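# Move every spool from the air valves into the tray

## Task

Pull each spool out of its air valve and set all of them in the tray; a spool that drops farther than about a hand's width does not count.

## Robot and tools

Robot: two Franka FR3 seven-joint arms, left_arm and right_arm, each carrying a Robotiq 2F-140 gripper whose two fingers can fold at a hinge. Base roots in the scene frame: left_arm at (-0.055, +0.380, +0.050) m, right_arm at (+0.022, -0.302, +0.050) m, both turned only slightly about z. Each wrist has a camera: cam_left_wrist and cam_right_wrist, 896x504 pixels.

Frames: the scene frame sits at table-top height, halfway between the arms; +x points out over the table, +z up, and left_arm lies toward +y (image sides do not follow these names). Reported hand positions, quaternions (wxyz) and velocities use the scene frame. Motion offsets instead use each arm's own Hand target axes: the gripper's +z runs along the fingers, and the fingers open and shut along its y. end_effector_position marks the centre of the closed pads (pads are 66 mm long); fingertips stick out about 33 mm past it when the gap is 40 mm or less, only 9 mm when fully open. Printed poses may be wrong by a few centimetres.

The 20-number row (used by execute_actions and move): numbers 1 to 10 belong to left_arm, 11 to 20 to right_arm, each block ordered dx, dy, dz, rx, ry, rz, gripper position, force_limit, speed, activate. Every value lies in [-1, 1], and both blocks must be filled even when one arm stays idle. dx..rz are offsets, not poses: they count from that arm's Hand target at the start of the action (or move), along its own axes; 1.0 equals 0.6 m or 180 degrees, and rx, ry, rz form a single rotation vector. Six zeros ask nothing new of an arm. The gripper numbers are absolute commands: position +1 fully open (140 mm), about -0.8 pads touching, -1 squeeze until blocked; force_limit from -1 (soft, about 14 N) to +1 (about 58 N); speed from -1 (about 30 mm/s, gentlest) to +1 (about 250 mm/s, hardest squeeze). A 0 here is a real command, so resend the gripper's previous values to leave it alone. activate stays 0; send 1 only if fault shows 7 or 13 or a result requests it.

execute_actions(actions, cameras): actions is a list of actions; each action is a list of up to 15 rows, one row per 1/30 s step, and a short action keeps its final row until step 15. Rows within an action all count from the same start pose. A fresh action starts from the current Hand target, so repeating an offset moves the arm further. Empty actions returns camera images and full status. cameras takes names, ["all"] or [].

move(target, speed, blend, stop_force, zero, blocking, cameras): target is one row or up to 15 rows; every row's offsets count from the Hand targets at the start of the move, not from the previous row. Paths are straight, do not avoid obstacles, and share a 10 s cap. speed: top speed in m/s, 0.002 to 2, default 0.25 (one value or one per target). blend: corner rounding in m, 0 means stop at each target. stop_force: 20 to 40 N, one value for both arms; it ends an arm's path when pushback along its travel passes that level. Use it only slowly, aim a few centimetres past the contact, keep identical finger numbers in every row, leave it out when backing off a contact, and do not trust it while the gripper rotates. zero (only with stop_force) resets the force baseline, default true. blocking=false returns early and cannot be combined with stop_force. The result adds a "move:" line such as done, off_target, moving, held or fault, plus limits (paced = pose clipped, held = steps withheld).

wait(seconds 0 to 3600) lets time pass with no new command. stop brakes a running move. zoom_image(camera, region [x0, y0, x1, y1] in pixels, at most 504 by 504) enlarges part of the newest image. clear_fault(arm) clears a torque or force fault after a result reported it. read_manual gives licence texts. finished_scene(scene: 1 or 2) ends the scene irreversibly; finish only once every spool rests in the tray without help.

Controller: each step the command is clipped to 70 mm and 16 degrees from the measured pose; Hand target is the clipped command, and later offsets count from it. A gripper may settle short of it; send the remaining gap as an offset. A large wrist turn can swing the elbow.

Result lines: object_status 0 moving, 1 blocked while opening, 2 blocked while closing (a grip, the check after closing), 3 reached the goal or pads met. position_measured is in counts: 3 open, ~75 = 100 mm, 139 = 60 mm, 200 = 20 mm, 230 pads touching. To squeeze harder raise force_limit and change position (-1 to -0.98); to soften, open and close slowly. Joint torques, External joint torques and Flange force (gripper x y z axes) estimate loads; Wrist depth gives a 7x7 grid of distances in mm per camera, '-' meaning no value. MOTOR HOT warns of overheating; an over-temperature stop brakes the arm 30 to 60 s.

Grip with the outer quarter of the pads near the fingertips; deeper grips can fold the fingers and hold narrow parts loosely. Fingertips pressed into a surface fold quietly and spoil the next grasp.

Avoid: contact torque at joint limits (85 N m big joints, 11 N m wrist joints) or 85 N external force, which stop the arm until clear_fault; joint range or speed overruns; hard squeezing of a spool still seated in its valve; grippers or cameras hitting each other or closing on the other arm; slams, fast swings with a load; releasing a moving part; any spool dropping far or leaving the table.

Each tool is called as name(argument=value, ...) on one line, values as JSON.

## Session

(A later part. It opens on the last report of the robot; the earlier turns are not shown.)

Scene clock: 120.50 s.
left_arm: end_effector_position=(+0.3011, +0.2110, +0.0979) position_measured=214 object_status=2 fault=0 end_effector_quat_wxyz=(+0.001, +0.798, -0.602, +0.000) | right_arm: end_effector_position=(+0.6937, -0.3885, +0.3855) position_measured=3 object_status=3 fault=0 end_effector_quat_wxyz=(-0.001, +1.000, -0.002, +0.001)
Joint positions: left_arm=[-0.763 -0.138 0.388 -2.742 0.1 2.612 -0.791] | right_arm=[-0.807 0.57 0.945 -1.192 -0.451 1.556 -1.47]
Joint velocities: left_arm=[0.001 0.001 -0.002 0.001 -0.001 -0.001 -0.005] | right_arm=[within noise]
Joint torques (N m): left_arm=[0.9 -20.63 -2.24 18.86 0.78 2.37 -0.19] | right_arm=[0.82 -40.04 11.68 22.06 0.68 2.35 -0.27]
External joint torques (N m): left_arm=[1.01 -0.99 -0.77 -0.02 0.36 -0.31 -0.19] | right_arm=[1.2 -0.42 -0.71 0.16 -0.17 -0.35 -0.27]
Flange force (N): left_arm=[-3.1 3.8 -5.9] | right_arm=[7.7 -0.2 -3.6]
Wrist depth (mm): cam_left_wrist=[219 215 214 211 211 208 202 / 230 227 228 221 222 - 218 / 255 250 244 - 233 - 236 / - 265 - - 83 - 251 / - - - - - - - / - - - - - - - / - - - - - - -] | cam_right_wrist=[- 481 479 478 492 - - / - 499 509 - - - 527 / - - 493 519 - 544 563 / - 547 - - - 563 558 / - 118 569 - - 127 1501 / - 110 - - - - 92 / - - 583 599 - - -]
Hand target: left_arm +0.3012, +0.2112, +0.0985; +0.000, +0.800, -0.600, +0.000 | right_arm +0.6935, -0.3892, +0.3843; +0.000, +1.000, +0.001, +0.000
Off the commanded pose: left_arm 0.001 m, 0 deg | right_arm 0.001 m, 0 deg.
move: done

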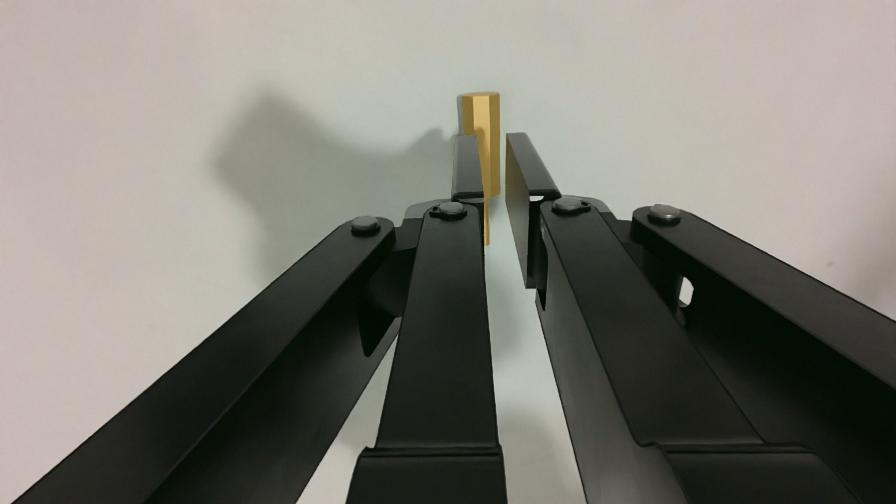

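move(target=[[0,0.001,0,0,0,0,-0.4,-1,-0.5,0,0,0,0,0,0,0,1,1,1,0],[0,0.001,0.105,0,0,0,-0.4,-1,-0.5,0,0,0,0,0,0,0,1,1,1,0]], speed=0.08, cameras=["cam_left_wrist"])

zoom_image(camera="cam_left_wrist", region=[400, 80, 600, 330])

Scene clock: 125.70 s.
left_arm: end_effector_position=(+0.2995, +0.2114, +0.0355) position_measured=179 object_status=3 fault=0 end_effector_quat_wxyz=(-0.001, +0.802, -0.598, -0.001) | right_arm: end_effector_position=(+0.6937, -0.3885, +0.3855) position_measured=3 object_status=3 fault=0 end_effector_quat_wxyz=(-0.001, +1.000, -0.002, +0.001)
Joint positions: left_arm=[-0.773 0.076 0.359 -2.747 -0.078 2.815 -0.678] | right_arm=[-0.807 0.57 0.945 -1.192 -0.451 1.556 -1.47]
Joint velocities: left_arm=[0 0 0 0 -0.001 0.001 0.005] | right_arm=[within noise]
Joint torques (N m): left_arm=[0.92 -23.08 -0.11 15.62 -0.02 2.92 0.27] | right_arm=[0.77 -40.02 11.72 22.11 0.7 2.35 -0.28]
External joint torques (N m): left_arm=[0.93 0.21 -0.81 0.39 -0.27 0.27 0.27] | right_arm=[0.87 -0.3 -0.85 0.3 -0.17 -0.36 -0.28]
Flange force (N): left_arm=[1.0 -3.2 5.3] | right_arm=[7.8 0.3 -3.6]
Wrist depth (mm): cam_left_wrist=[160 159 - 155 154 152 150 / 172 170 168 164 164 162 160 / 185 183 180 - 129 171 172 / 200 196 - 187 129 - 185 / 216 - - 208 - - - / - - - 225 - - - / - - - - - - -] | cam_right_wrist=[- 476 487 - - - 520 / - 492 - 513 507 - 525 / 469 513 - 526 - - 554 / - 532 550 543 545 - 1719 / 543 118 558 - 570 127 1379 / - 109 633 593 607 121 92 / - - 605 - - - -]
Hand target: left_arm +0.3007, +0.2111, +0.0355; +0.000, +0.800, -0.600, +0.000 | right_arm +0.6935, -0.3892, +0.3843; +0.000, +1.000, +0.001, +0.000
Off the commanded pose: left_arm 0.001 m, 0 deg | right_arm 0.001 m, 0 deg.
move: done

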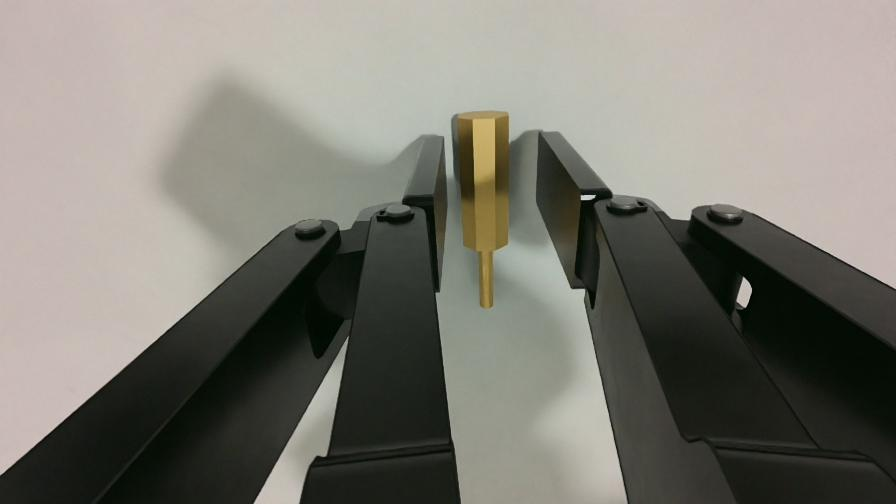

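Scaled by 2.016 from the camera's image (finer frame: 1280x720).

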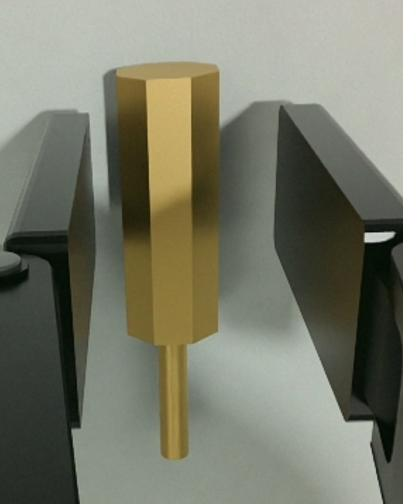

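move(target=[0,-0.0035,0.005,0,0,0,-0.4,-1,-0.5,0,0,0,0,0,0,0,1,1,1,0], speed=0.03)

execute_actions(actions=[[[0,0,0,0,0,0,-1,-1,-1,0,0,0,0,0,0,0,1,1,1,0]],[[0,0,0,0,0,0,-1,-1,-1,0,0,0,0,0,0,0,1,1,1,0]]], cameras=["cam_left_wrist"])

Scene clock: 128.60 s.
left_arm: end_effector_position=(+0.3015, +0.2120, +0.0325) position_measured=179 object_status=3 fault=0 end_effector_quat_wxyz=(+0.000, +0.802, -0.598, -0.001) | right_arm: end_effector_position=(+0.6937, -0.3885, +0.3855) position_measured=3 object_status=3 fault=0 end_effector_quat_wxyz=(-0.001, +1.000, -0.002, +0.001)
Joint positions: left_arm=[-0.765 0.09 0.351 -2.74 -0.095 2.822 -0.661] | right_arm=[-0.807 0.57 0.945 -1.192 -0.451 1.556 -1.47]
Joint velocities: left_arm=[0.001 -0.001 -0.001 0.001 -0.001 0 0.004] | right_arm=[within noise]
Joint torques (N m): left_arm=[0.88 -23.49 0.06 15.4 -0.01 2.94 0.35] | right_arm=[0.89 -40.01 11.73 22.1 0.69 2.34 -0.28]
External joint torques (N m): left_arm=[0.93 0.16 -0.73 0.29 -0.27 0.28 0.35] | right_arm=[1.37 -0.51 -0.58 0.23 -0.15 -0.35 -0.28]
Flange force (N): left_arm=[0.5 -3.2 5.6] | right_arm=[8.3 -0.4 -4.0]
Wrist depth (mm): cam_left_wrist=[157 156 155 153 151 149 148 / 169 166 165 161 161 160 157 / 181 177 177 162 159 169 172 / 197 195 - 180 130 - - / 210 - - 206 - - - / - - - - - - - / - - - 253 - - -] | cam_right_wrist=[462 - - 484 508 - 507 / 486 486 495 - 526 - - / - 507 - 545 - 543 1242 / - 523 - - - 562 1438 / 531 118 - 572 579 127 1581 / - 109 556 - - 121 92 / - - 601 641 621 613 -]
Hand target: left_arm +0.3027, +0.2117, +0.0325; +0.000, +0.800, -0.600, +0.000 | right_arm +0.6935, -0.3892, +0.3843; +0.000, +1.000, +0.001, +0.000
Off the commanded pose: left_arm 0.001 m, 0 deg | right_arm 0.001 m, 0 deg.
move: done

Scene clock: 129.80 s.
left_arm: end_effector_position=(+0.3017, +0.2120, +0.0326) position_measured=204 object_status=2 fault=0 end_effector_quat_wxyz=(+0.000, +0.801, -0.598, -0.001) | right_arm: end_effector_position=(+0.6937, -0.3885, +0.3855) position_measured=3 object_status=3 fault=0 end_effector_quat_wxyz=(-0.001, +1.000, -0.002, +0.001)
Joint positions: left_arm=[-0.762 0.09 0.348 -2.74 -0.095 2.822 -0.66] | right_arm=[-0.807 0.57 0.945 -1.192 -0.451 1.556 -1.47]
Joint torques (N m): left_arm=[0.9 -23.57 -0.06 15.32 0.12 2.91 0.32] | right_arm=[0.83 -39.95 11.72 22.03 0.69 2.33 -0.24]
External joint torques (N m): left_arm=[0.95 0.06 -0.84 0.28 -0.14 0.27 0.32] | right_arm=[1.3 -0.46 -0.57 0.18 -0.15 -0.36 -0.25]
External joint torques at the end of the 1st action: left_arm=[1 0.31 -0.36 0.02 -0.24 0.22 0.25] | right_arm=[1.2 -0.53 -0.68 0.24 -0.16 -0.35 -0.25]
Flange force (N): left_arm=[0.3 -2.7 4.7] | right_arm=[7.9 -0.4 -3.7]
Flange force at the end of the 1st action (N): left_arm=[-0.3 -2.6 4.9] | right_arm=[7.7 -0.2 -3.8]
Wrist depth (mm): cam_left_wrist=[158 156 155 153 152 148 149 / 169 167 165 161 161 160 158 / 181 - 177 171 168 171 170 / 197 193 - 166 82 - 182 / - - - - - - - / - - - - - - - / - - - - - - -] | cam_right_wrist=[465 - 492 - - - 486 / - 492 502 - 512 518 513 / - 534 - - 524 538 554 / 523 527 532 - 553 - 589 / - 118 - - 605 127 1438 / - 109 573 - 636 121 92 / - - - - 608 670 -]
Hand target: left_arm +0.3027, +0.2117, +0.0325; +0.000, +0.800, -0.600, +0.000 | right_arm +0.6935, -0.3892, +0.3843; +0.000, +1.000, +0.001, +0.000
Off the commanded pose: left_arm 0.001 m, 0 deg | right_arm 0.001 m, 0 deg.

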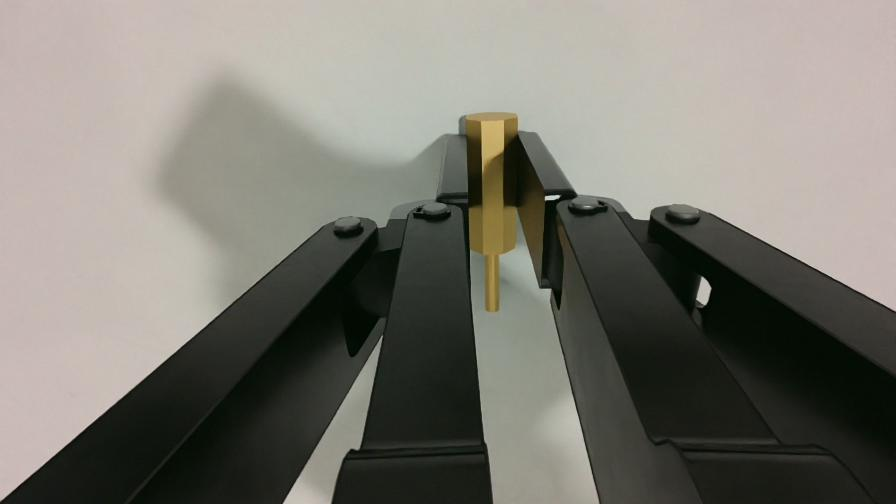

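move(target=[0,0,-0.15,0,0,0,-1,-1,-1,0,0,0,0,0,0,0,1,1,1,0], speed=0.12)

execute_actions(actions=[[[0,0,0,0,0,0,-0.98,-0.1,-1,0,0,0,0,0,0,0,1,1,1,0]],[[0,0,0,0,0,0,-0.98,-0.1,-1,0,0,0,0,0,0,0,1,1,1,0]]], cameras=["cam_left_wrist"])

Scene clock: 142.73 s.
left_arm: end_effector_position=(+0.3018, +0.2118, +0.1213) position_measured=204 object_status=2 fault=0 end_effector_quat_wxyz=(+0.001, +0.798, -0.602, -0.001) | right_arm: end_effector_position=(+0.6937, -0.3885, +0.3855) position_measured=3 object_status=3 fault=0 end_effector_quat_wxyz=(-0.001, +1.000, -0.002, +0.001)
Joint positions: left_arm=[-0.711 -0.204 0.337 -2.727 0.115 2.53 -0.8] | right_arm=[-0.807 0.57 0.945 -1.192 -0.451 1.556 -1.47]
Joint velocities: left_arm=[-0.001 0 -0.001 0.001 -0.001 -0.001 -0.006] | right_arm=[within noise]
Joint torques (N m): left_arm=[0.88 -20.31 -2.75 20.47 0.56 2.49 -0.14] | right_arm=[0.86 -40.02 11.78 22.09 0.69 2.34 -0.27]
External joint torques (N m): left_arm=[0.97 -1.49 -0.9 0.51 0.09 -0.17 -0.14] | right_arm=[1.25 -0.54 -0.57 0.26 -0.16 -0.35 -0.28]
Flange force (N): left_arm=[-2.6 3.4 -6.0] | right_arm=[7.9 -0.3 -3.9]
Wrist depth (mm): cam_left_wrist=[241 236 236 233 231 229 226 / 255 255 254 244 244 243 239 / - 270 268 161 255 259 263 / - - - 167 82 - 278 / - - - - - - - / - - - - - - - / - - - - - - -] | cam_right_wrist=[448 475 494 - 495 498 - / - 476 497 - 512 535 543 / 520 - 516 518 - - - / 524 533 - - - - 586 / - 118 559 - 574 127 1356 / - 109 - - - 129 92 / - - 604 593 611 - -]
Hand target: left_arm +0.3026, +0.2116, +0.1225; +0.000, +0.800, -0.600, +0.000 | right_arm +0.6935, -0.3892, +0.3843; +0.000, +1.000, +0.001, +0.000
Off the commanded pose: left_arm 0.002 m, 0 deg | right_arm 0.001 m, 0 deg.
move: done

Scene clock: 143.93 s.
left_arm: end_effector_position=(+0.3018, +0.2119, +0.1214) position_measured=204 object_status=2 fault=0 end_effector_quat_wxyz=(+0.000, +0.798, -0.602, -0.001) | right_arm: end_effector_position=(+0.6937, -0.3885, +0.3855) position_measured=3 object_status=3 fault=0 end_effector_quat_wxyz=(-0.001, +1.000, -0.002, +0.001)
Joint positions: left_arm=[-0.708 -0.204 0.334 -2.727 0.115 2.53 -0.801] | right_arm=[-0.807 0.57 0.945 -1.192 -0.451 1.556 -1.47]
Joint torques (N m): left_arm=[0.92 -20.18 -2.67 20.49 0.51 2.49 -0.16] | right_arm=[0.81 -40.03 11.75 22.03 0.7 2.33 -0.26]
External joint torques (N m): left_arm=[1.04 -1.41 -0.81 0.67 0.04 -0.15 -0.16] | right_arm=[1.11 -0.6 -0.62 0.27 -0.15 -0.36 -0.26]
External joint torques at the end of the 1st action: left_arm=[1.74 -1.41 -0.37 0.49 0.03 -0.18 -0.15] | right_arm=[0.98 -0.53 -0.76 0.36 -0.18 -0.33 -0.27]
Flange force (N): left_arm=[-2.2 2.7 -5.8] | right_arm=[7.1 -0.2 -3.7]
Flange force at the end of the 1st action (N): left_arm=[-3.8 2.4 -5.9] | right_arm=[7.6 0.1 -3.8]
Wrist depth (mm): cam_left_wrist=[240 238 233 235 231 229 223 / 257 256 256 240 243 244 241 / - - 264 - 255 261 258 / 298 286 - 166 82 - - / 330 - - - - - - / - - - - - - - / - - - - - - -] | cam_right_wrist=[- 469 480 492 498 - 506 / 471 470 500 - 510 500 - / - 519 508 526 527 544 554 / - 519 531 544 545 561 576 / - 118 - 583 532 129 1429 / - 109 - 596 - - 92 / - 596 608 618 634 - -]
Hand target: left_arm +0.3026, +0.2116, +0.1225; +0.000, +0.800, -0.600, +0.000 | right_arm +0.6935, -0.3892, +0.3843; +0.000, +1.000, +0.001, +0.000
Off the commanded pose: left_arm 0.001 m, 0 deg | right_arm 0.001 m, 0 deg.

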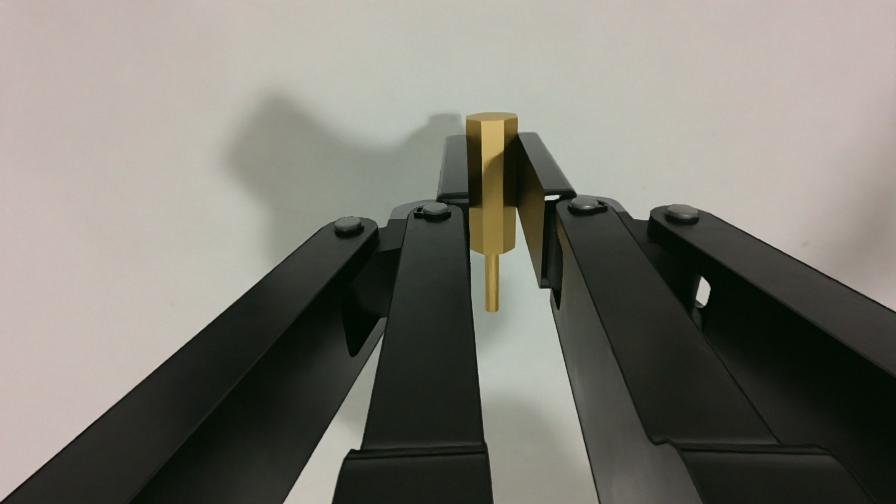

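move(target=[0.151,-0.0895,-0.0125,0,0,0.549,-0.98,-0.1,-1,0,0,0,0,0,0,0,1,1,1,0], cameras=["cam_left_wrist"])

zoom_image(camera="cam_left_wrist", region=[300, 150, 750, 450])

Scene clock: 150.83 s.
left_arm: end_effector_position=(+0.3791, +0.1405, +0.1295) position_measured=204 object_status=2 fault=0 end_effector_quat_wxyz=(+0.001, -0.068, +0.998, +0.001) | right_arm: end_effector_position=(+0.6937, -0.3885, +0.3855) position_measured=3 object_status=3 fault=0 end_effector_quat_wxyz=(-0.001, +1.000, -0.002, +0.001)
Joint positions: left_arm=[-0.931 0.066 0.472 -2.398 -0.042 2.456 0.96] | right_arm=[-0.807 0.57 0.945 -1.192 -0.451 1.556 -1.47]
Joint velocities: left_arm=[0.001 0 0 -0.001 -0.001 -0.001 0.007] | right_arm=[within noise]
Joint torques (N m): left_arm=[0.88 -27.03 -0.04 21.67 0.2 2.34 0.28] | right_arm=[0.86 -40.03 11.7 22.07 0.67 2.33 -0.27]
External joint torques (N m): left_arm=[0.91 -0.27 -0.93 0.9 -0.29 -0.16 0.28] | right_arm=[0.96 -0.19 -0.91 0.19 -0.2 -0.38 -0.27]
Flange force (N): left_arm=[-3.5 -1.7 -0.3] | right_arm=[8.2 0.2 -3.5]
Wrist depth (mm): cam_left_wrist=[246 245 238 239 - 236 231 / 269 266 264 255 252 250 241 / - - 288 - 109 264 - / - - - 166 82 - 289 / 341 - - - - - - / - - - - - - - / - - - - - - -] | cam_right_wrist=[462 - - 491 - - 516 / 479 494 510 503 - - 531 / 504 - 517 525 525 539 - / - - - - - - 1169 / - 118 576 580 583 129 1473 / - 109 - 568 626 - 92 / - - 608 646 - - -]
Hand target: left_arm +0.3796, +0.1397, +0.1301; +0.000, -0.065, +0.998, +0.000 | right_arm +0.6935, -0.3892, +0.3843; +0.000, +1.000, +0.001, +0.000
Off the commanded pose: left_arm 0.001 m, 0 deg | right_arm 0.001 m, 0 deg.
move: done

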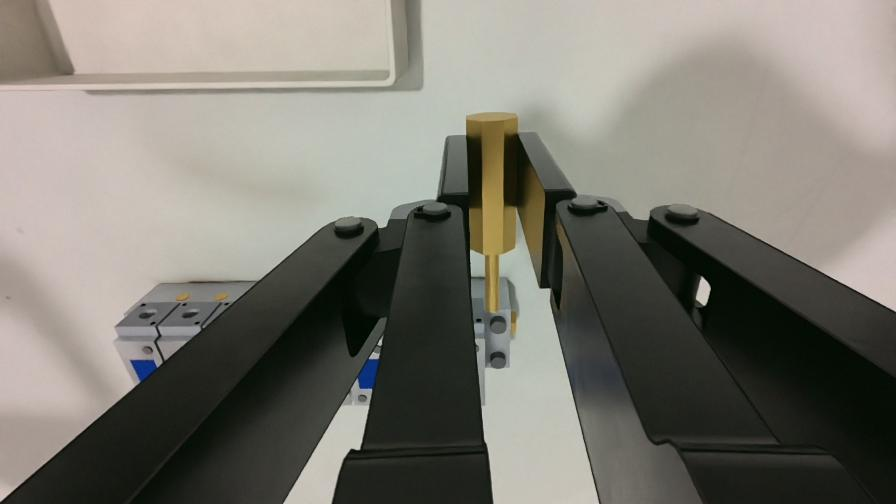

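Scaled by 1.120 from the camera's image (finer frame: 1280x720).

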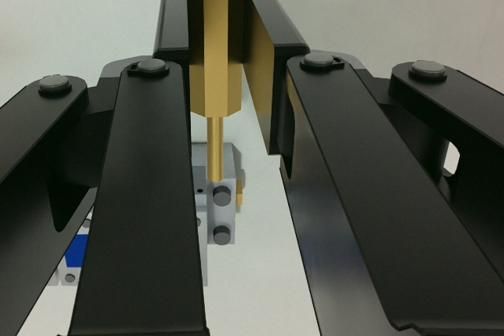

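move(target=[0.036,-0.02,0.1,0,0,0,-0.98,-0.1,-1,0,0,0,0,0,0,0,1,1,1,0], cameras=["cam_left_wrist"])

zoom_image(camera="cam_left_wrist", region=[350, 200, 650, 450])

Scene clock: 155.23 s.
left_arm: end_effector_position=(+0.3579, +0.1264, +0.0693) position_measured=204 object_status=2 fault=0 end_effector_quat_wxyz=(-0.001, -0.068, +0.998, +0.002) | right_arm: end_effector_position=(+0.6937, -0.3885, +0.3855) position_measured=3 object_status=3 fault=0 end_effector_quat_wxyz=(-0.001, +1.000, -0.002, +0.001)
Joint positions: left_arm=[-0.933 0.187 0.413 -2.447 -0.144 2.61 0.987] | right_arm=[-0.807 0.57 0.945 -1.192 -0.451 1.556 -1.47]
Joint velocities: left_arm=[0.001 0 0 -0.001 -0.001 0.004 0.006] | right_arm=[within noise]
Joint torques (N m): left_arm=[0.93 -29.5 1.11 19.15 0.11 2.89 0.28] | right_arm=[0.84 -40 11.71 22.03 0.68 2.34 -0.23]
External joint torques (N m): left_arm=[0.98 -0.5 -1.15 0.8 -0.29 0.4 0.28] | right_arm=[1.17 -0.43 -0.69 0.19 -0.18 -0.36 -0.23]
Flange force (N): left_arm=[-3.0 -0.9 2.5] | right_arm=[7.7 -0.2 -3.6]
Wrist depth (mm): cam_left_wrist=[- 189 188 184 184 182 179 / 208 201 198 194 197 193 191 / 229 221 222 161 205 210 206 / 244 234 - - 82 - 222 / - - - - - - - / - - - - - - - / - - - - - - -] | cam_right_wrist=[- - 485 - 492 - - / - 487 - 516 - 518 - / 512 502 519 - - - - / 508 525 - - - - 1530 / - 118 - - - 127 - / - 109 - 601 - - 90 / - - 561 - 628 - -]
Hand target: left_arm +0.3598, +0.1250, +0.0701; +0.000, -0.065, +0.998, +0.000 | right_arm +0.6935, -0.3892, +0.3843; +0.000, +1.000, +0.001, +0.000
Off the commanded pose: left_arm 0.003 m, 0 deg | right_arm 0.001 m, 0 deg.
move: done

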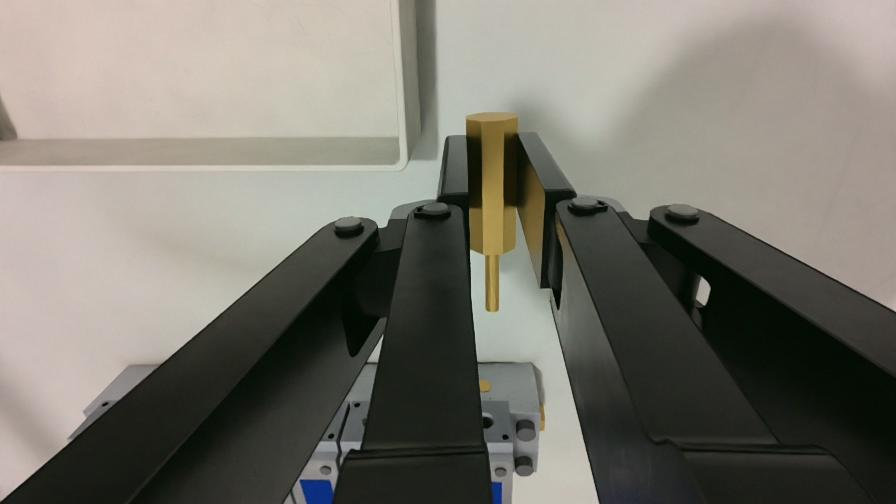

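Scaled by 1.680 from the camera's image (finer frame: 1280x720).

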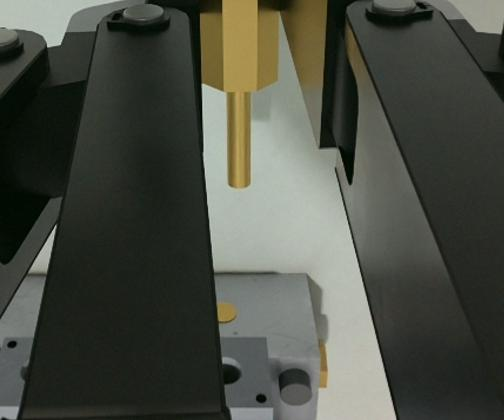

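move(target=[-0.075,-0.006,0.0,0,0,0,-0.98,-0.1,-1,0,0,0,0,0,0,0,1,1,1,0], speed=0.1, cameras=["cam_left_wrist"])

zoom_image(camera="cam_left_wrist", region=[420, 240, 570, 390])

Scene clock: 160.53 s.
left_arm: end_effector_position=(+0.4042, +0.1280, +0.0695) position_measured=204 object_status=2 fault=0 end_effector_quat_wxyz=(+0.000, -0.069, +0.998, +0.001) | right_arm: end_effector_position=(+0.6937, -0.3885, +0.3855) position_measured=3 object_status=3 fault=0 end_effector_quat_wxyz=(-0.001, +1.000, -0.002, +0.001)
Joint positions: left_arm=[-0.849 0.277 0.382 -2.315 -0.184 2.565 1.061] | right_arm=[-0.807 0.57 0.945 -1.192 -0.451 1.556 -1.47]
Joint velocities: left_arm=[0.001 0 -0.001 -0.001 0.001 0 0.006] | right_arm=[within noise]
Joint torques (N m): left_arm=[0.94 -33.53 2.49 19.85 0.47 2.35 0.33] | right_arm=[0.82 -39.97 11.7 22.09 0.69 2.33 -0.23]
External joint torques (N m): left_arm=[1.08 -0.59 -0.72 0.81 0.03 -0.16 0.33] | right_arm=[1.18 -0.52 -0.65 0.31 -0.16 -0.35 -0.23]
Flange force (N): left_arm=[-3.4 -0.3 0.0] | right_arm=[8.1 -0.2 -4.0]
Wrist depth (mm): cam_left_wrist=[- 187 189 186 184 181 180 / 210 206 204 196 198 195 193 / 225 225 217 - 206 212 206 / 242 239 - - 82 - 226 / - - - - - - - / - - - 188 - - - / - - - - - - -] | cam_right_wrist=[472 477 481 485 - - - / 481 495 - - - - - / - - 521 - - - - / - 526 - - - 530 1371 / 537 117 - - - 127 1395 / - 109 576 598 - 120 92 / - - 595 - 631 670 -]
Hand target: left_arm +0.4049, +0.1273, +0.0701; +0.000, -0.065, +0.998, +0.000 | right_arm +0.6935, -0.3892, +0.3843; +0.000, +1.000, +0.001, +0.000
Off the commanded pose: left_arm 0.001 m, 0 deg | right_arm 0.001 m, 0 deg.
move: done

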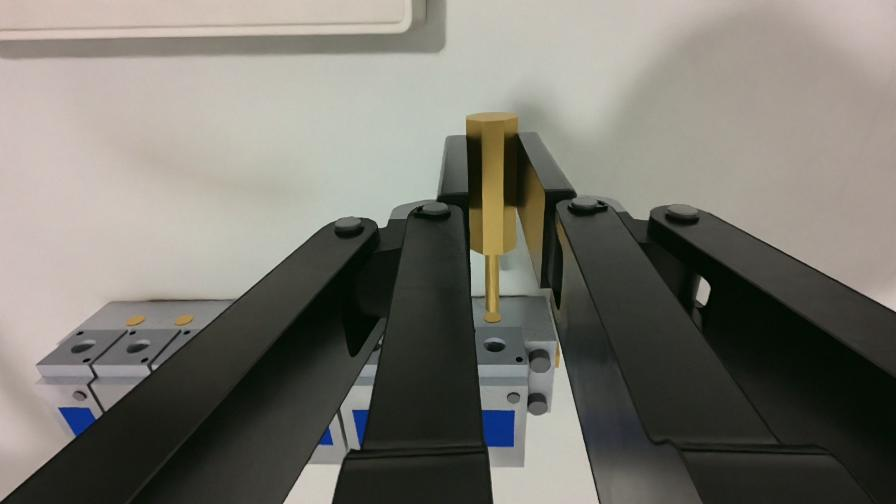

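Scaled by 3.360 from the camera's image (finer frame: 1280x720).

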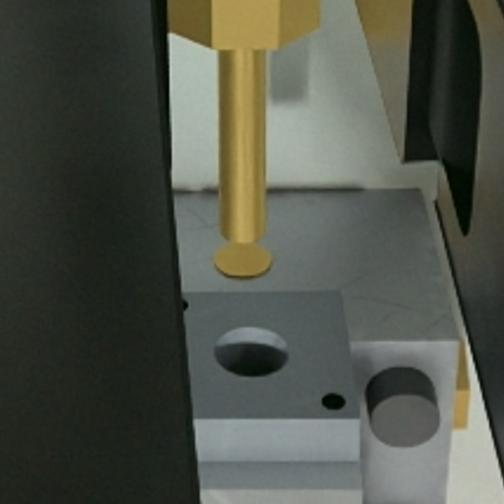

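move(target=[-0.03,0.001,0.0,0,0,0,-0.98,-0.1,-1,0,0,0,0,0,0,0,1,1,1,0], speed=0.05, cameras=["cam_left_wrist"])

zoom_image(camera="cam_left_wrist", region=[430, 230, 560, 360])

Scene clock: 164.40 s.
left_arm: end_effector_position=(+0.4222, +0.1310, +0.0697) position_measured=204 object_status=2 fault=0 end_effector_quat_wxyz=(+0.001, -0.068, +0.998, +0.001) | right_arm: end_effector_position=(+0.6937, -0.3885, +0.3855) position_measured=3 object_status=3 fault=0 end_effector_quat_wxyz=(-0.001, +1.000, -0.002, +0.001)
Joint positions: left_arm=[-0.811 0.309 0.368 -2.264 -0.192 2.545 1.087] | right_arm=[-0.807 0.57 0.945 -1.192 -0.451 1.556 -1.47]
Joint velocities: left_arm=[-0.001 -0.001 -0.001 0.001 -0.001 -0.001 0.006] | right_arm=[within noise]
Joint torques (N m): left_arm=[0.93 -34.78 2.83 20.09 0.47 2.37 0.48] | right_arm=[0.79 -40.08 11.74 22.07 0.67 2.34 -0.25]
External joint torques (N m): left_arm=[1.06 -0.57 -0.7 0.93 0.02 -0.11 0.48] | right_arm=[1.12 -0.53 -0.66 0.24 -0.18 -0.36 -0.25]
Flange force (N): left_arm=[-4.0 -0.3 0.2] | right_arm=[7.3 -0.2 -3.6]
Wrist depth (mm): cam_left_wrist=[194 192 188 186 185 182 180 / 209 207 204 198 196 193 192 / 226 222 219 161 120 211 206 / 247 - - 166 82 - 222 / 203 - - - - - - / - - - - - - - / - - - - - - -] | cam_right_wrist=[- - 488 498 500 510 - / - - 491 499 517 524 - / 504 - 527 509 - - - / - 538 539 - - - 1275 / - 118 - - - 127 1464 / - 109 596 - 593 - 92 / - - - 648 633 - -]
Hand target: left_arm +0.4226, +0.1302, +0.0701; +0.000, -0.065, +0.998, +0.000 | right_arm +0.6935, -0.3892, +0.3843; +0.000, +1.000, +0.001, +0.000
Off the commanded pose: left_arm 0.001 m, 0 deg | right_arm 0.001 m, 0 deg.
move: done

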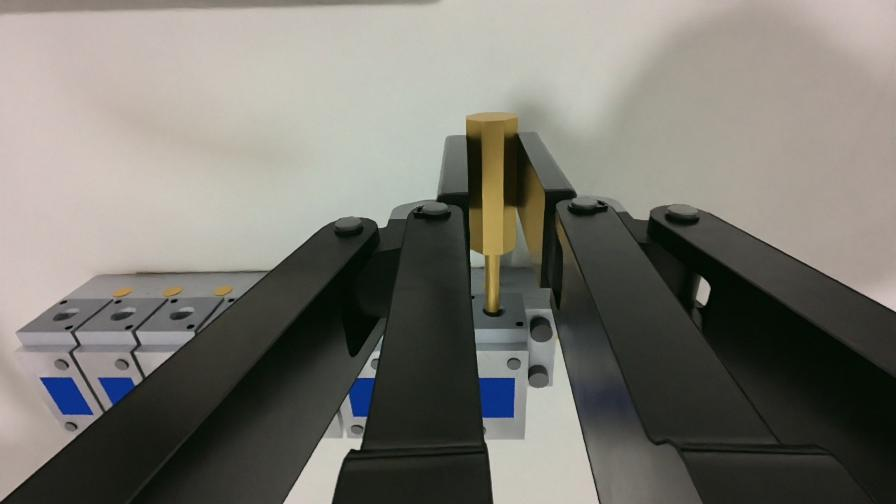

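Scaled by 3.877 from the camera's image (finer frame: 1280x720).

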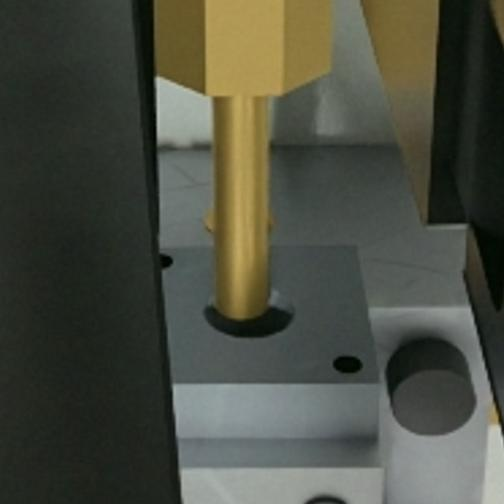

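move(target=[-0.02,0.0012,0.0,0,0,0,-0.98,-0.1,-1,0,0,0,0,0,0,0,1,1,1,0], speed=0.03, stop_force=25, cameras=["cam_left_wrist"])

zoom_image(camera="cam_left_wrist", region=[430, 230, 560, 360])

Scene clock: 174.07 s.
left_arm: end_effector_position=(+0.4335, +0.1330, +0.0692) position_measured=204 object_status=2 fault=0 end_effector_quat_wxyz=(+0.000, -0.068, +0.998, +0.000) | right_arm: end_effector_position=(+0.6937, -0.3885, +0.3855) position_measured=3 object_status=3 fault=0 end_effector_quat_wxyz=(-0.001, +1.000, -0.002, +0.001)
Joint positions: left_arm=[-0.777 0.33 0.35 -2.229 -0.194 2.531 1.102] | right_arm=[-0.807 0.57 0.945 -1.192 -0.451 1.556 -1.47]
Joint torques (N m): left_arm=[1.08 -36.3 2.97 20.22 0.49 2.36 0.3] | right_arm=[0.79 -40 11.71 22.11 0.69 2.35 -0.29]
External joint torques (N m): left_arm=[1.19 -0.96 -0.71 0.81 0.04 -0.13 0.3] | right_arm=[1.01 -0.42 -0.74 0.31 -0.16 -0.35 -0.29]
Flange force (N): left_arm=[-2.8 0.4 -0.9] | right_arm=[7.9 0.1 -3.8]
Wrist depth (mm): cam_left_wrist=[- 192 190 186 185 182 180 / 209 207 203 197 198 194 192 / 227 221 225 161 120 210 206 / 243 - - - 82 - - / 186 - - - - - - / - - - - - - - / - - - - - - -] | cam_right_wrist=[461 478 - - - - - / - - 500 - - 528 - / 488 511 507 - - - 1379 / - 509 - 537 568 543 - / - 118 - 559 - 127 - / - 128 - 634 - - 92 / - 608 629 - - - -]
Hand target: left_arm +0.4344, +0.1325, +0.0701; +0.000, -0.065, +0.998, +0.000 | right_arm +0.6935, -0.3892, +0.3843; +0.000, +1.000, +0.001, +0.000
Off the commanded pose: left_arm 0.001 m, 0 deg | right_arm 0.001 m, 0 deg.
move: done

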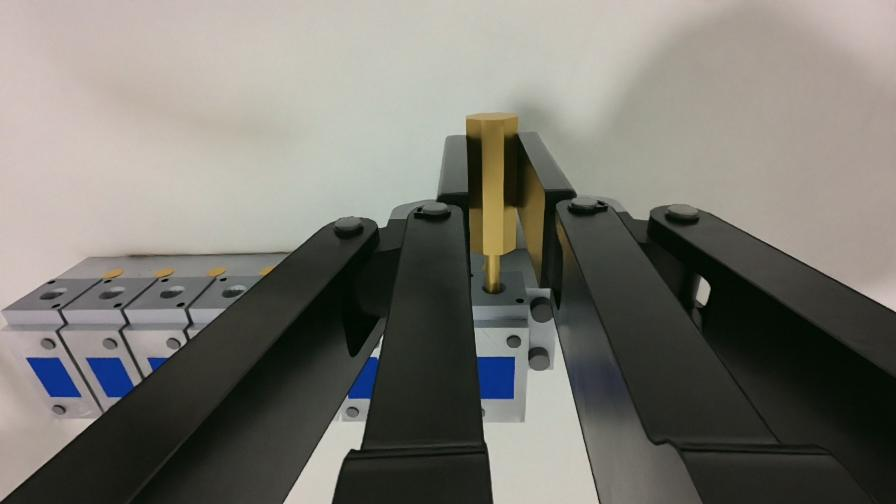

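Scaled by 3.877 from the camera's image (finer frame: 1280x720).

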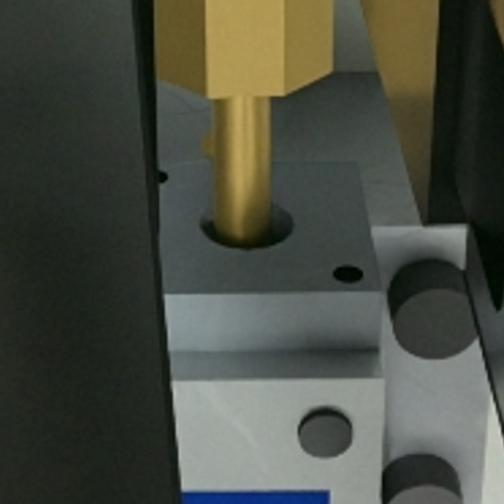

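move(target=[-0.025,0.0005,0.0,0,0,0,-0.98,-0.1,-1,0,0,0,0,0,0,0,1,1,1,0], speed=0.02, stop_force=30, cameras=["cam_left_wrist"])

zoom_image(camera="cam_left_wrist", region=[430, 230, 560, 360])

Scene clock: 179.77 s.
left_arm: end_effector_position=(+0.4392, +0.1342, +0.0659) position_measured=204 object_status=2 fault=0 end_effector_quat_wxyz=(-0.010, -0.065, +0.998, +0.004) | right_arm: end_effector_position=(+0.6937, -0.3885, +0.3855) position_measured=3 object_status=3 fault=0 end_effector_quat_wxyz=(-0.001, +1.000, -0.002, +0.001)
Joint positions: left_arm=[-0.747 0.358 0.33 -2.189 -0.195 2.499 1.116] | right_arm=[-0.807 0.57 0.945 -1.192 -0.451 1.556 -1.47]
Joint torques (N m): left_arm=[3.02 -37.82 5.45 23.23 0.89 4.44 0.29] | right_arm=[0.81 -40.02 11.75 22.08 0.69 2.34 -0.26]
External joint torques (N m): left_arm=[3.04 -1.21 1.56 3.7 0.43 1.99 0.29] | right_arm=[1.12 -0.32 -0.7 0.17 -0.17 -0.38 -0.26]
Flange force (N): left_arm=[-10.4 -0.7 1.5] | right_arm=[7.8 -0.1 -3.5]
Wrist depth (mm): cam_left_wrist=[- 189 186 183 183 181 178 / 205 202 200 195 195 192 189 / 221 218 213 207 203 208 206 / 237 230 - 164 82 - 219 / - - - - - - - / - - - - - - - / - - - - - - -] | cam_right_wrist=[470 - 493 - 480 504 - / 489 - 483 - 528 527 - / - - 523 513 547 527 - / - - - 554 - 535 593 / - 117 581 572 - 127 1395 / - 128 - - - - 92 / - - 595 - - - -]
Hand target: left_arm +0.4493, +0.1348, +0.0701; +0.000, -0.065, +0.998, +0.000 | right_arm +0.6935, -0.3892, +0.3843; +0.000, +1.000, +0.001, +0.000
Off the commanded pose: left_arm 0.011 m, 1 deg | right_arm 0.001 m, 0 deg.
move: off_target (left_arm)

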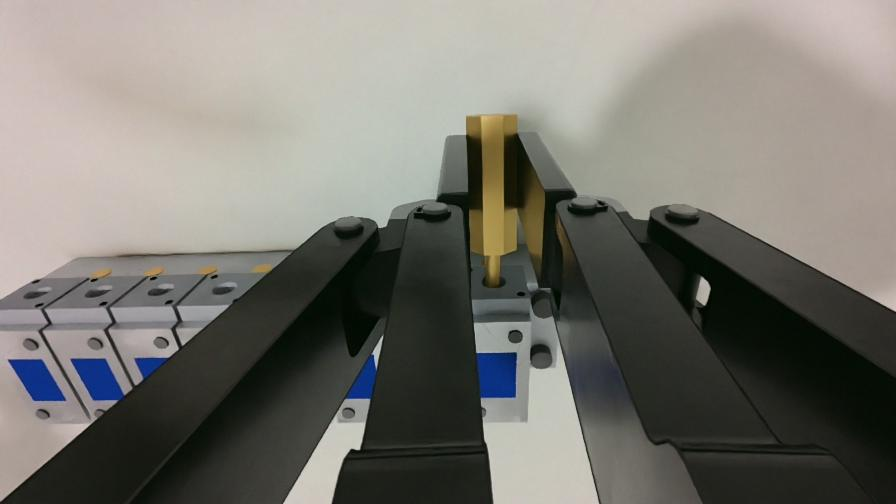

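Scaled by 3.877 from the camera's image (finer frame: 1280x720).

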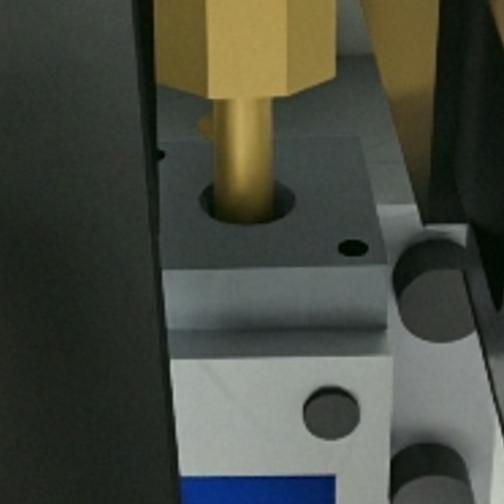

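move(target=[0.015,0,0.0,0,0,0,-0.98,-0.1,-1,0,0,0,0,0,0,0,1,1,1,0], speed=0.05)

move(target=[[0,0,0,0,0,0,-0.98,-0.1,-1,0,-0.167,-0.4,-0.05,0,0,0,1,1,1,0],[0,0,0,0,0,0,-0.98,-0.1,-1,0,-0.2,-0.8,0.4,0,-0.139,0,1,1,1,0]], blend=0.05, cameras=["all"])

Scene clock: 184.33 s.
left_arm: end_effector_position=(+0.4380, +0.1347, +0.0676) position_measured=204 object_status=2 fault=0 end_effector_quat_wxyz=(-0.004, -0.065, +0.998, +0.001) | right_arm: end_effector_position=(+0.6937, -0.3885, +0.3855) position_measured=3 object_status=3 fault=0 end_effector_quat_wxyz=(-0.001, +1.000, -0.002, +0.001)
Joint positions: left_arm=[-0.754 0.344 0.335 -2.21 -0.194 2.519 1.116] | right_arm=[-0.807 0.57 0.945 -1.192 -0.451 1.556 -1.47]
Joint velocities: left_arm=[-0.003 0 0 -0.001 0 0.004 0] | right_arm=[within noise]
Joint torques (N m): left_arm=[-0.28 -38.52 3.95 19.96 0.6 3.01 -0.03] | right_arm=[0.78 -40.03 11.71 22.09 0.68 2.34 -0.27]
External joint torques (N m): left_arm=[-0.14 -2.57 0.28 0.55 0.14 0.55 -0.03] | right_arm=[1.01 -0.4 -0.76 0.26 -0.18 -0.37 -0.27]
Flange force (N): left_arm=[4.4 2.6 -5.0] | right_arm=[7.7 0.1 -3.7]
Wrist depth (mm): cam_left_wrist=[191 192 187 185 184 180 179 / 208 205 - 194 196 193 189 / 224 222 218 209 206 213 205 / - 236 - - 82 - 221 / - - - - - - - / - - - - - - - / - - - - - - -] | cam_right_wrist=[458 479 - 490 - 504 511 / - - - - - - - / - - 530 532 521 527 1249 / 515 545 - - - - 577 / 526 118 - - - 127 598 / - 109 565 - - - 92 / - 636 596 592 648 - -]
Hand target: left_arm +0.4403, +0.1336, +0.0701; +0.000, -0.065, +0.998, +0.000 | right_arm +0.6935, -0.3892, +0.3843; +0.000, +1.000, +0.001, +0.000
Off the commanded pose: left_arm 0.004 m, 0 deg | right_arm 0.001 m, 0 deg.
move: off_target (left_arm)

Scene clock: 188.03 s.
left_arm: end_effector_position=(+0.4380, +0.1347, +0.0676) position_measured=204 object_status=2 fault=0 end_effector_quat_wxyz=(-0.003, -0.064, +0.998, +0.002) | right_arm: end_effector_position=(+0.5731, +0.0918, +0.1467) position_measured=3 object_status=3 fault=0 end_effector_quat_wxyz=(-0.002, +0.977, -0.001, -0.215)
Joint positions: left_arm=[-0.758 0.344 0.338 -2.21 -0.194 2.52 1.116] | right_arm=[0.182 1.151 0.729 -0.724 -0.382 1.385 -0.868]
Joint velocities: left_arm=[within noise] | right_arm=[0 -0.001 -0.001 0.001 0.002 -0.005 0.001]
Joint torques (N m): left_arm=[-0.21 -38.51 3.95 20.38 0.52 3 0.08] | right_arm=[0.44 -57.22 11.78 19.64 1.47 1.32 -0.2]
External joint torques (N m): left_arm=[-0.14 -2.51 0.17 0.89 0.06 0.52 0.08] | right_arm=[1.17 -0.78 -0.82 0.49 -0.08 -0.29 -0.19]
Flange force (N): left_arm=[3.0 1.9 -4.6] | right_arm=[0.0 0.0 0.0]
Wrist depth (mm): cam_left_wrist=[193 189 187 185 182 181 178 / - 205 202 196 195 193 191 / 224 220 - - 205 209 206 / 239 - - - 82 - 220 / - - - - - - - / - - - 184 - - - / - - - - - - -] | cam_right_wrist=[231 235 237 235 233 240 241 / 252 250 251 254 266 262 267 / 272 283 286 282 271 242 - / 315 316 313 238 239 233 - / - 118 356 309 377 129 378 / - 109 283 327 379 121 90 / - 526 243 231 484 503 -]
Hand target: left_arm +0.4403, +0.1336, +0.0701; +0.000, -0.065, +0.998, +0.000 | right_arm +0.5723, +0.0906, +0.1445; +0.000, +0.976, +0.001, -0.217
Off the commanded pose: left_arm 0.004 m, 0 deg | right_arm 0.003 m, 0 deg.
move: done

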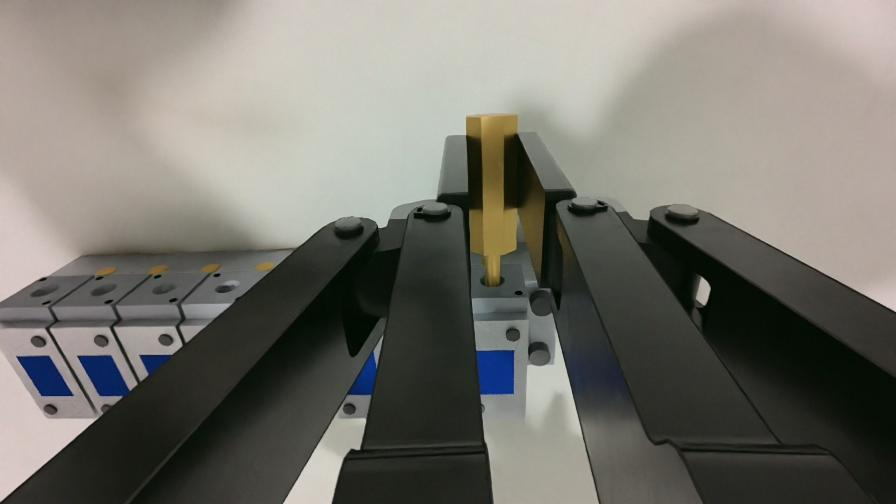

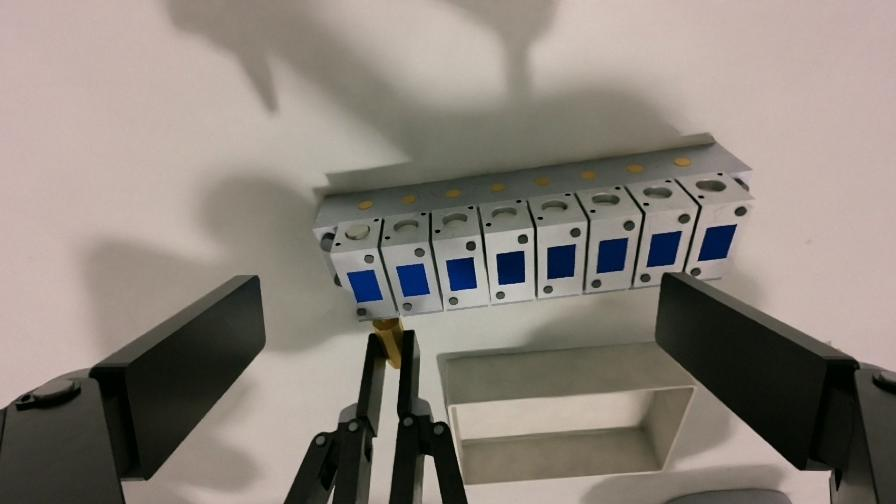

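zoom_image(camera="cam_right_wrist", region=[310, 180, 510, 330])

Scaled by 2.520 from the camera's image (finer frame: 1280x720).

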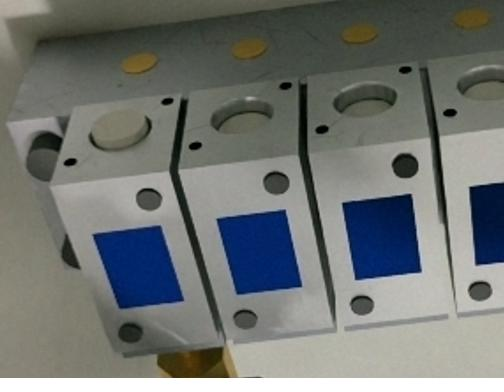

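move(target=[-0.03,0,-0.003,0,0,0,-0.98,-0.1,-1,0,0,0,0,0,0,0,1,1,1,0], speed=0.03, cameras=["all"])

zoom_image(camera="cam_right_wrist", region=[310, 180, 510, 330])

zoom_image(camera="cam_left_wrist", region=[430, 230, 560, 360])

Scene clock: 194.07 s.
left_arm: end_effector_position=(+0.4514, +0.1361, +0.0685) position_measured=204 object_status=2 fault=0 end_effector_quat_wxyz=(-0.006, -0.066, +0.998, +0.004) | right_arm: end_effector_position=(+0.5729, +0.0917, +0.1467) position_measured=3 object_status=3 fault=0 end_effector_quat_wxyz=(-0.001, +0.977, -0.001, -0.215)
Joint positions: left_arm=[-0.733 0.372 0.329 -2.159 -0.195 2.49 1.124] | right_arm=[0.182 1.151 0.729 -0.724 -0.382 1.384 -0.868]
Joint velocities: left_arm=[0.001 0 -0.002 0.003 0.001 -0.002 0.004] | right_arm=[within noise]
Joint torques (N m): left_arm=[2.03 -38.56 5.53 23.41 0.78 3.65 0.36] | right_arm=[0.42 -57.2 11.95 19.78 1.45 1.27 -0.15]
External joint torques (N m): left_arm=[2.02 -1.25 1.43 3.62 0.31 1.18 0.36] | right_arm=[1.43 -0.7 -0.56 0.53 -0.08 -0.34 -0.14]
Flange force (N): left_arm=[-10.1 -2.0 -0.5] | right_arm=[0.0 0.0 0.0]
Wrist depth (mm): cam_left_wrist=[193 191 188 187 185 183 180 / 206 206 203 197 198 195 194 / - 221 218 - 206 212 206 / 229 230 - 164 82 - 223 / - - - - - - - / - - - - - - - / - - - - - - -] | cam_right_wrist=[231 232 233 235 238 240 242 / 250 258 253 258 261 265 267 / 280 282 279 275 266 253 299 / 318 319 307 239 235 247 338 / 348 118 357 363 379 127 386 / - 128 278 381 - 121 92 / - 497 230 220 - - -]
Hand target: left_arm +0.4582, +0.1359, +0.0719; +0.000, -0.065, +0.998, +0.000 | right_arm +0.5723, +0.0906, +0.1445; +0.000, +0.976, +0.001, -0.217
Off the commanded pose: left_arm 0.008 m, 1 deg | right_arm 0.002 m, 0 deg.
move: off_target (left_arm)

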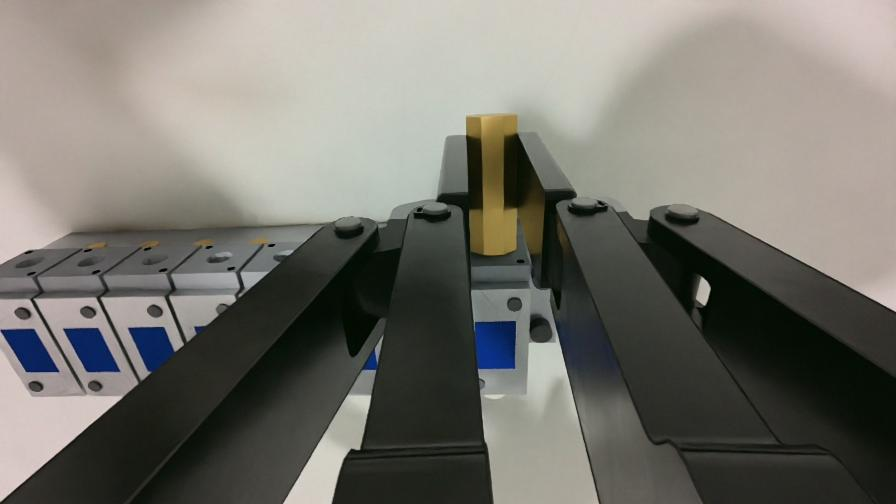

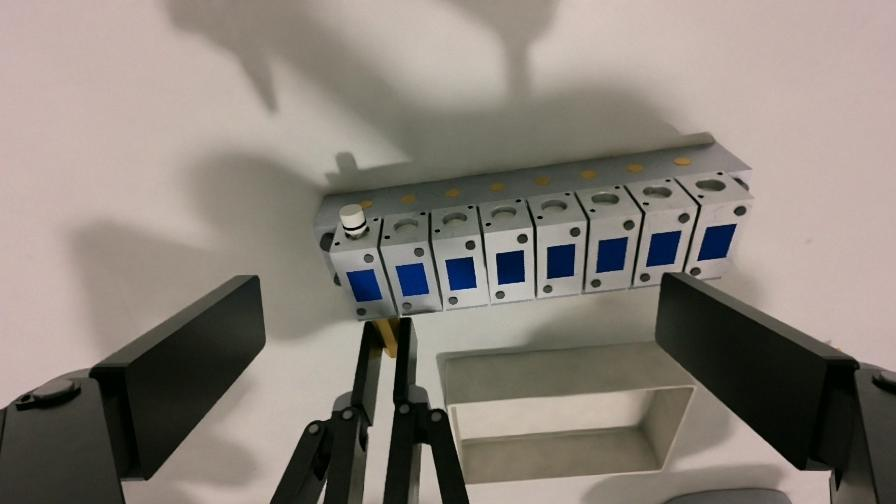

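Scaled by 2.520 from the camera's image (finer frame: 1280x720).

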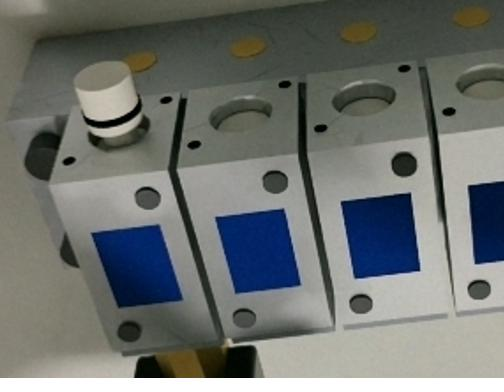

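Scaled by 3.877 from the camera's image (finer frame: 1280x720).

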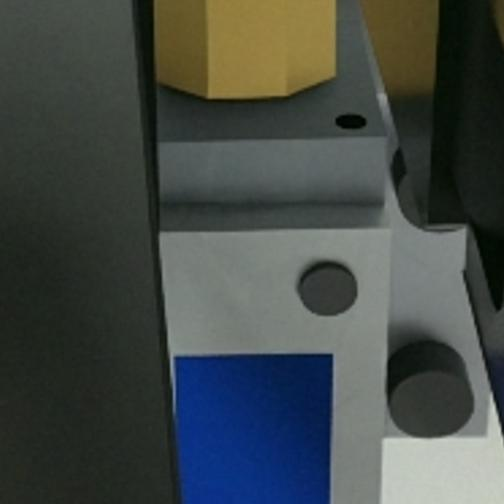

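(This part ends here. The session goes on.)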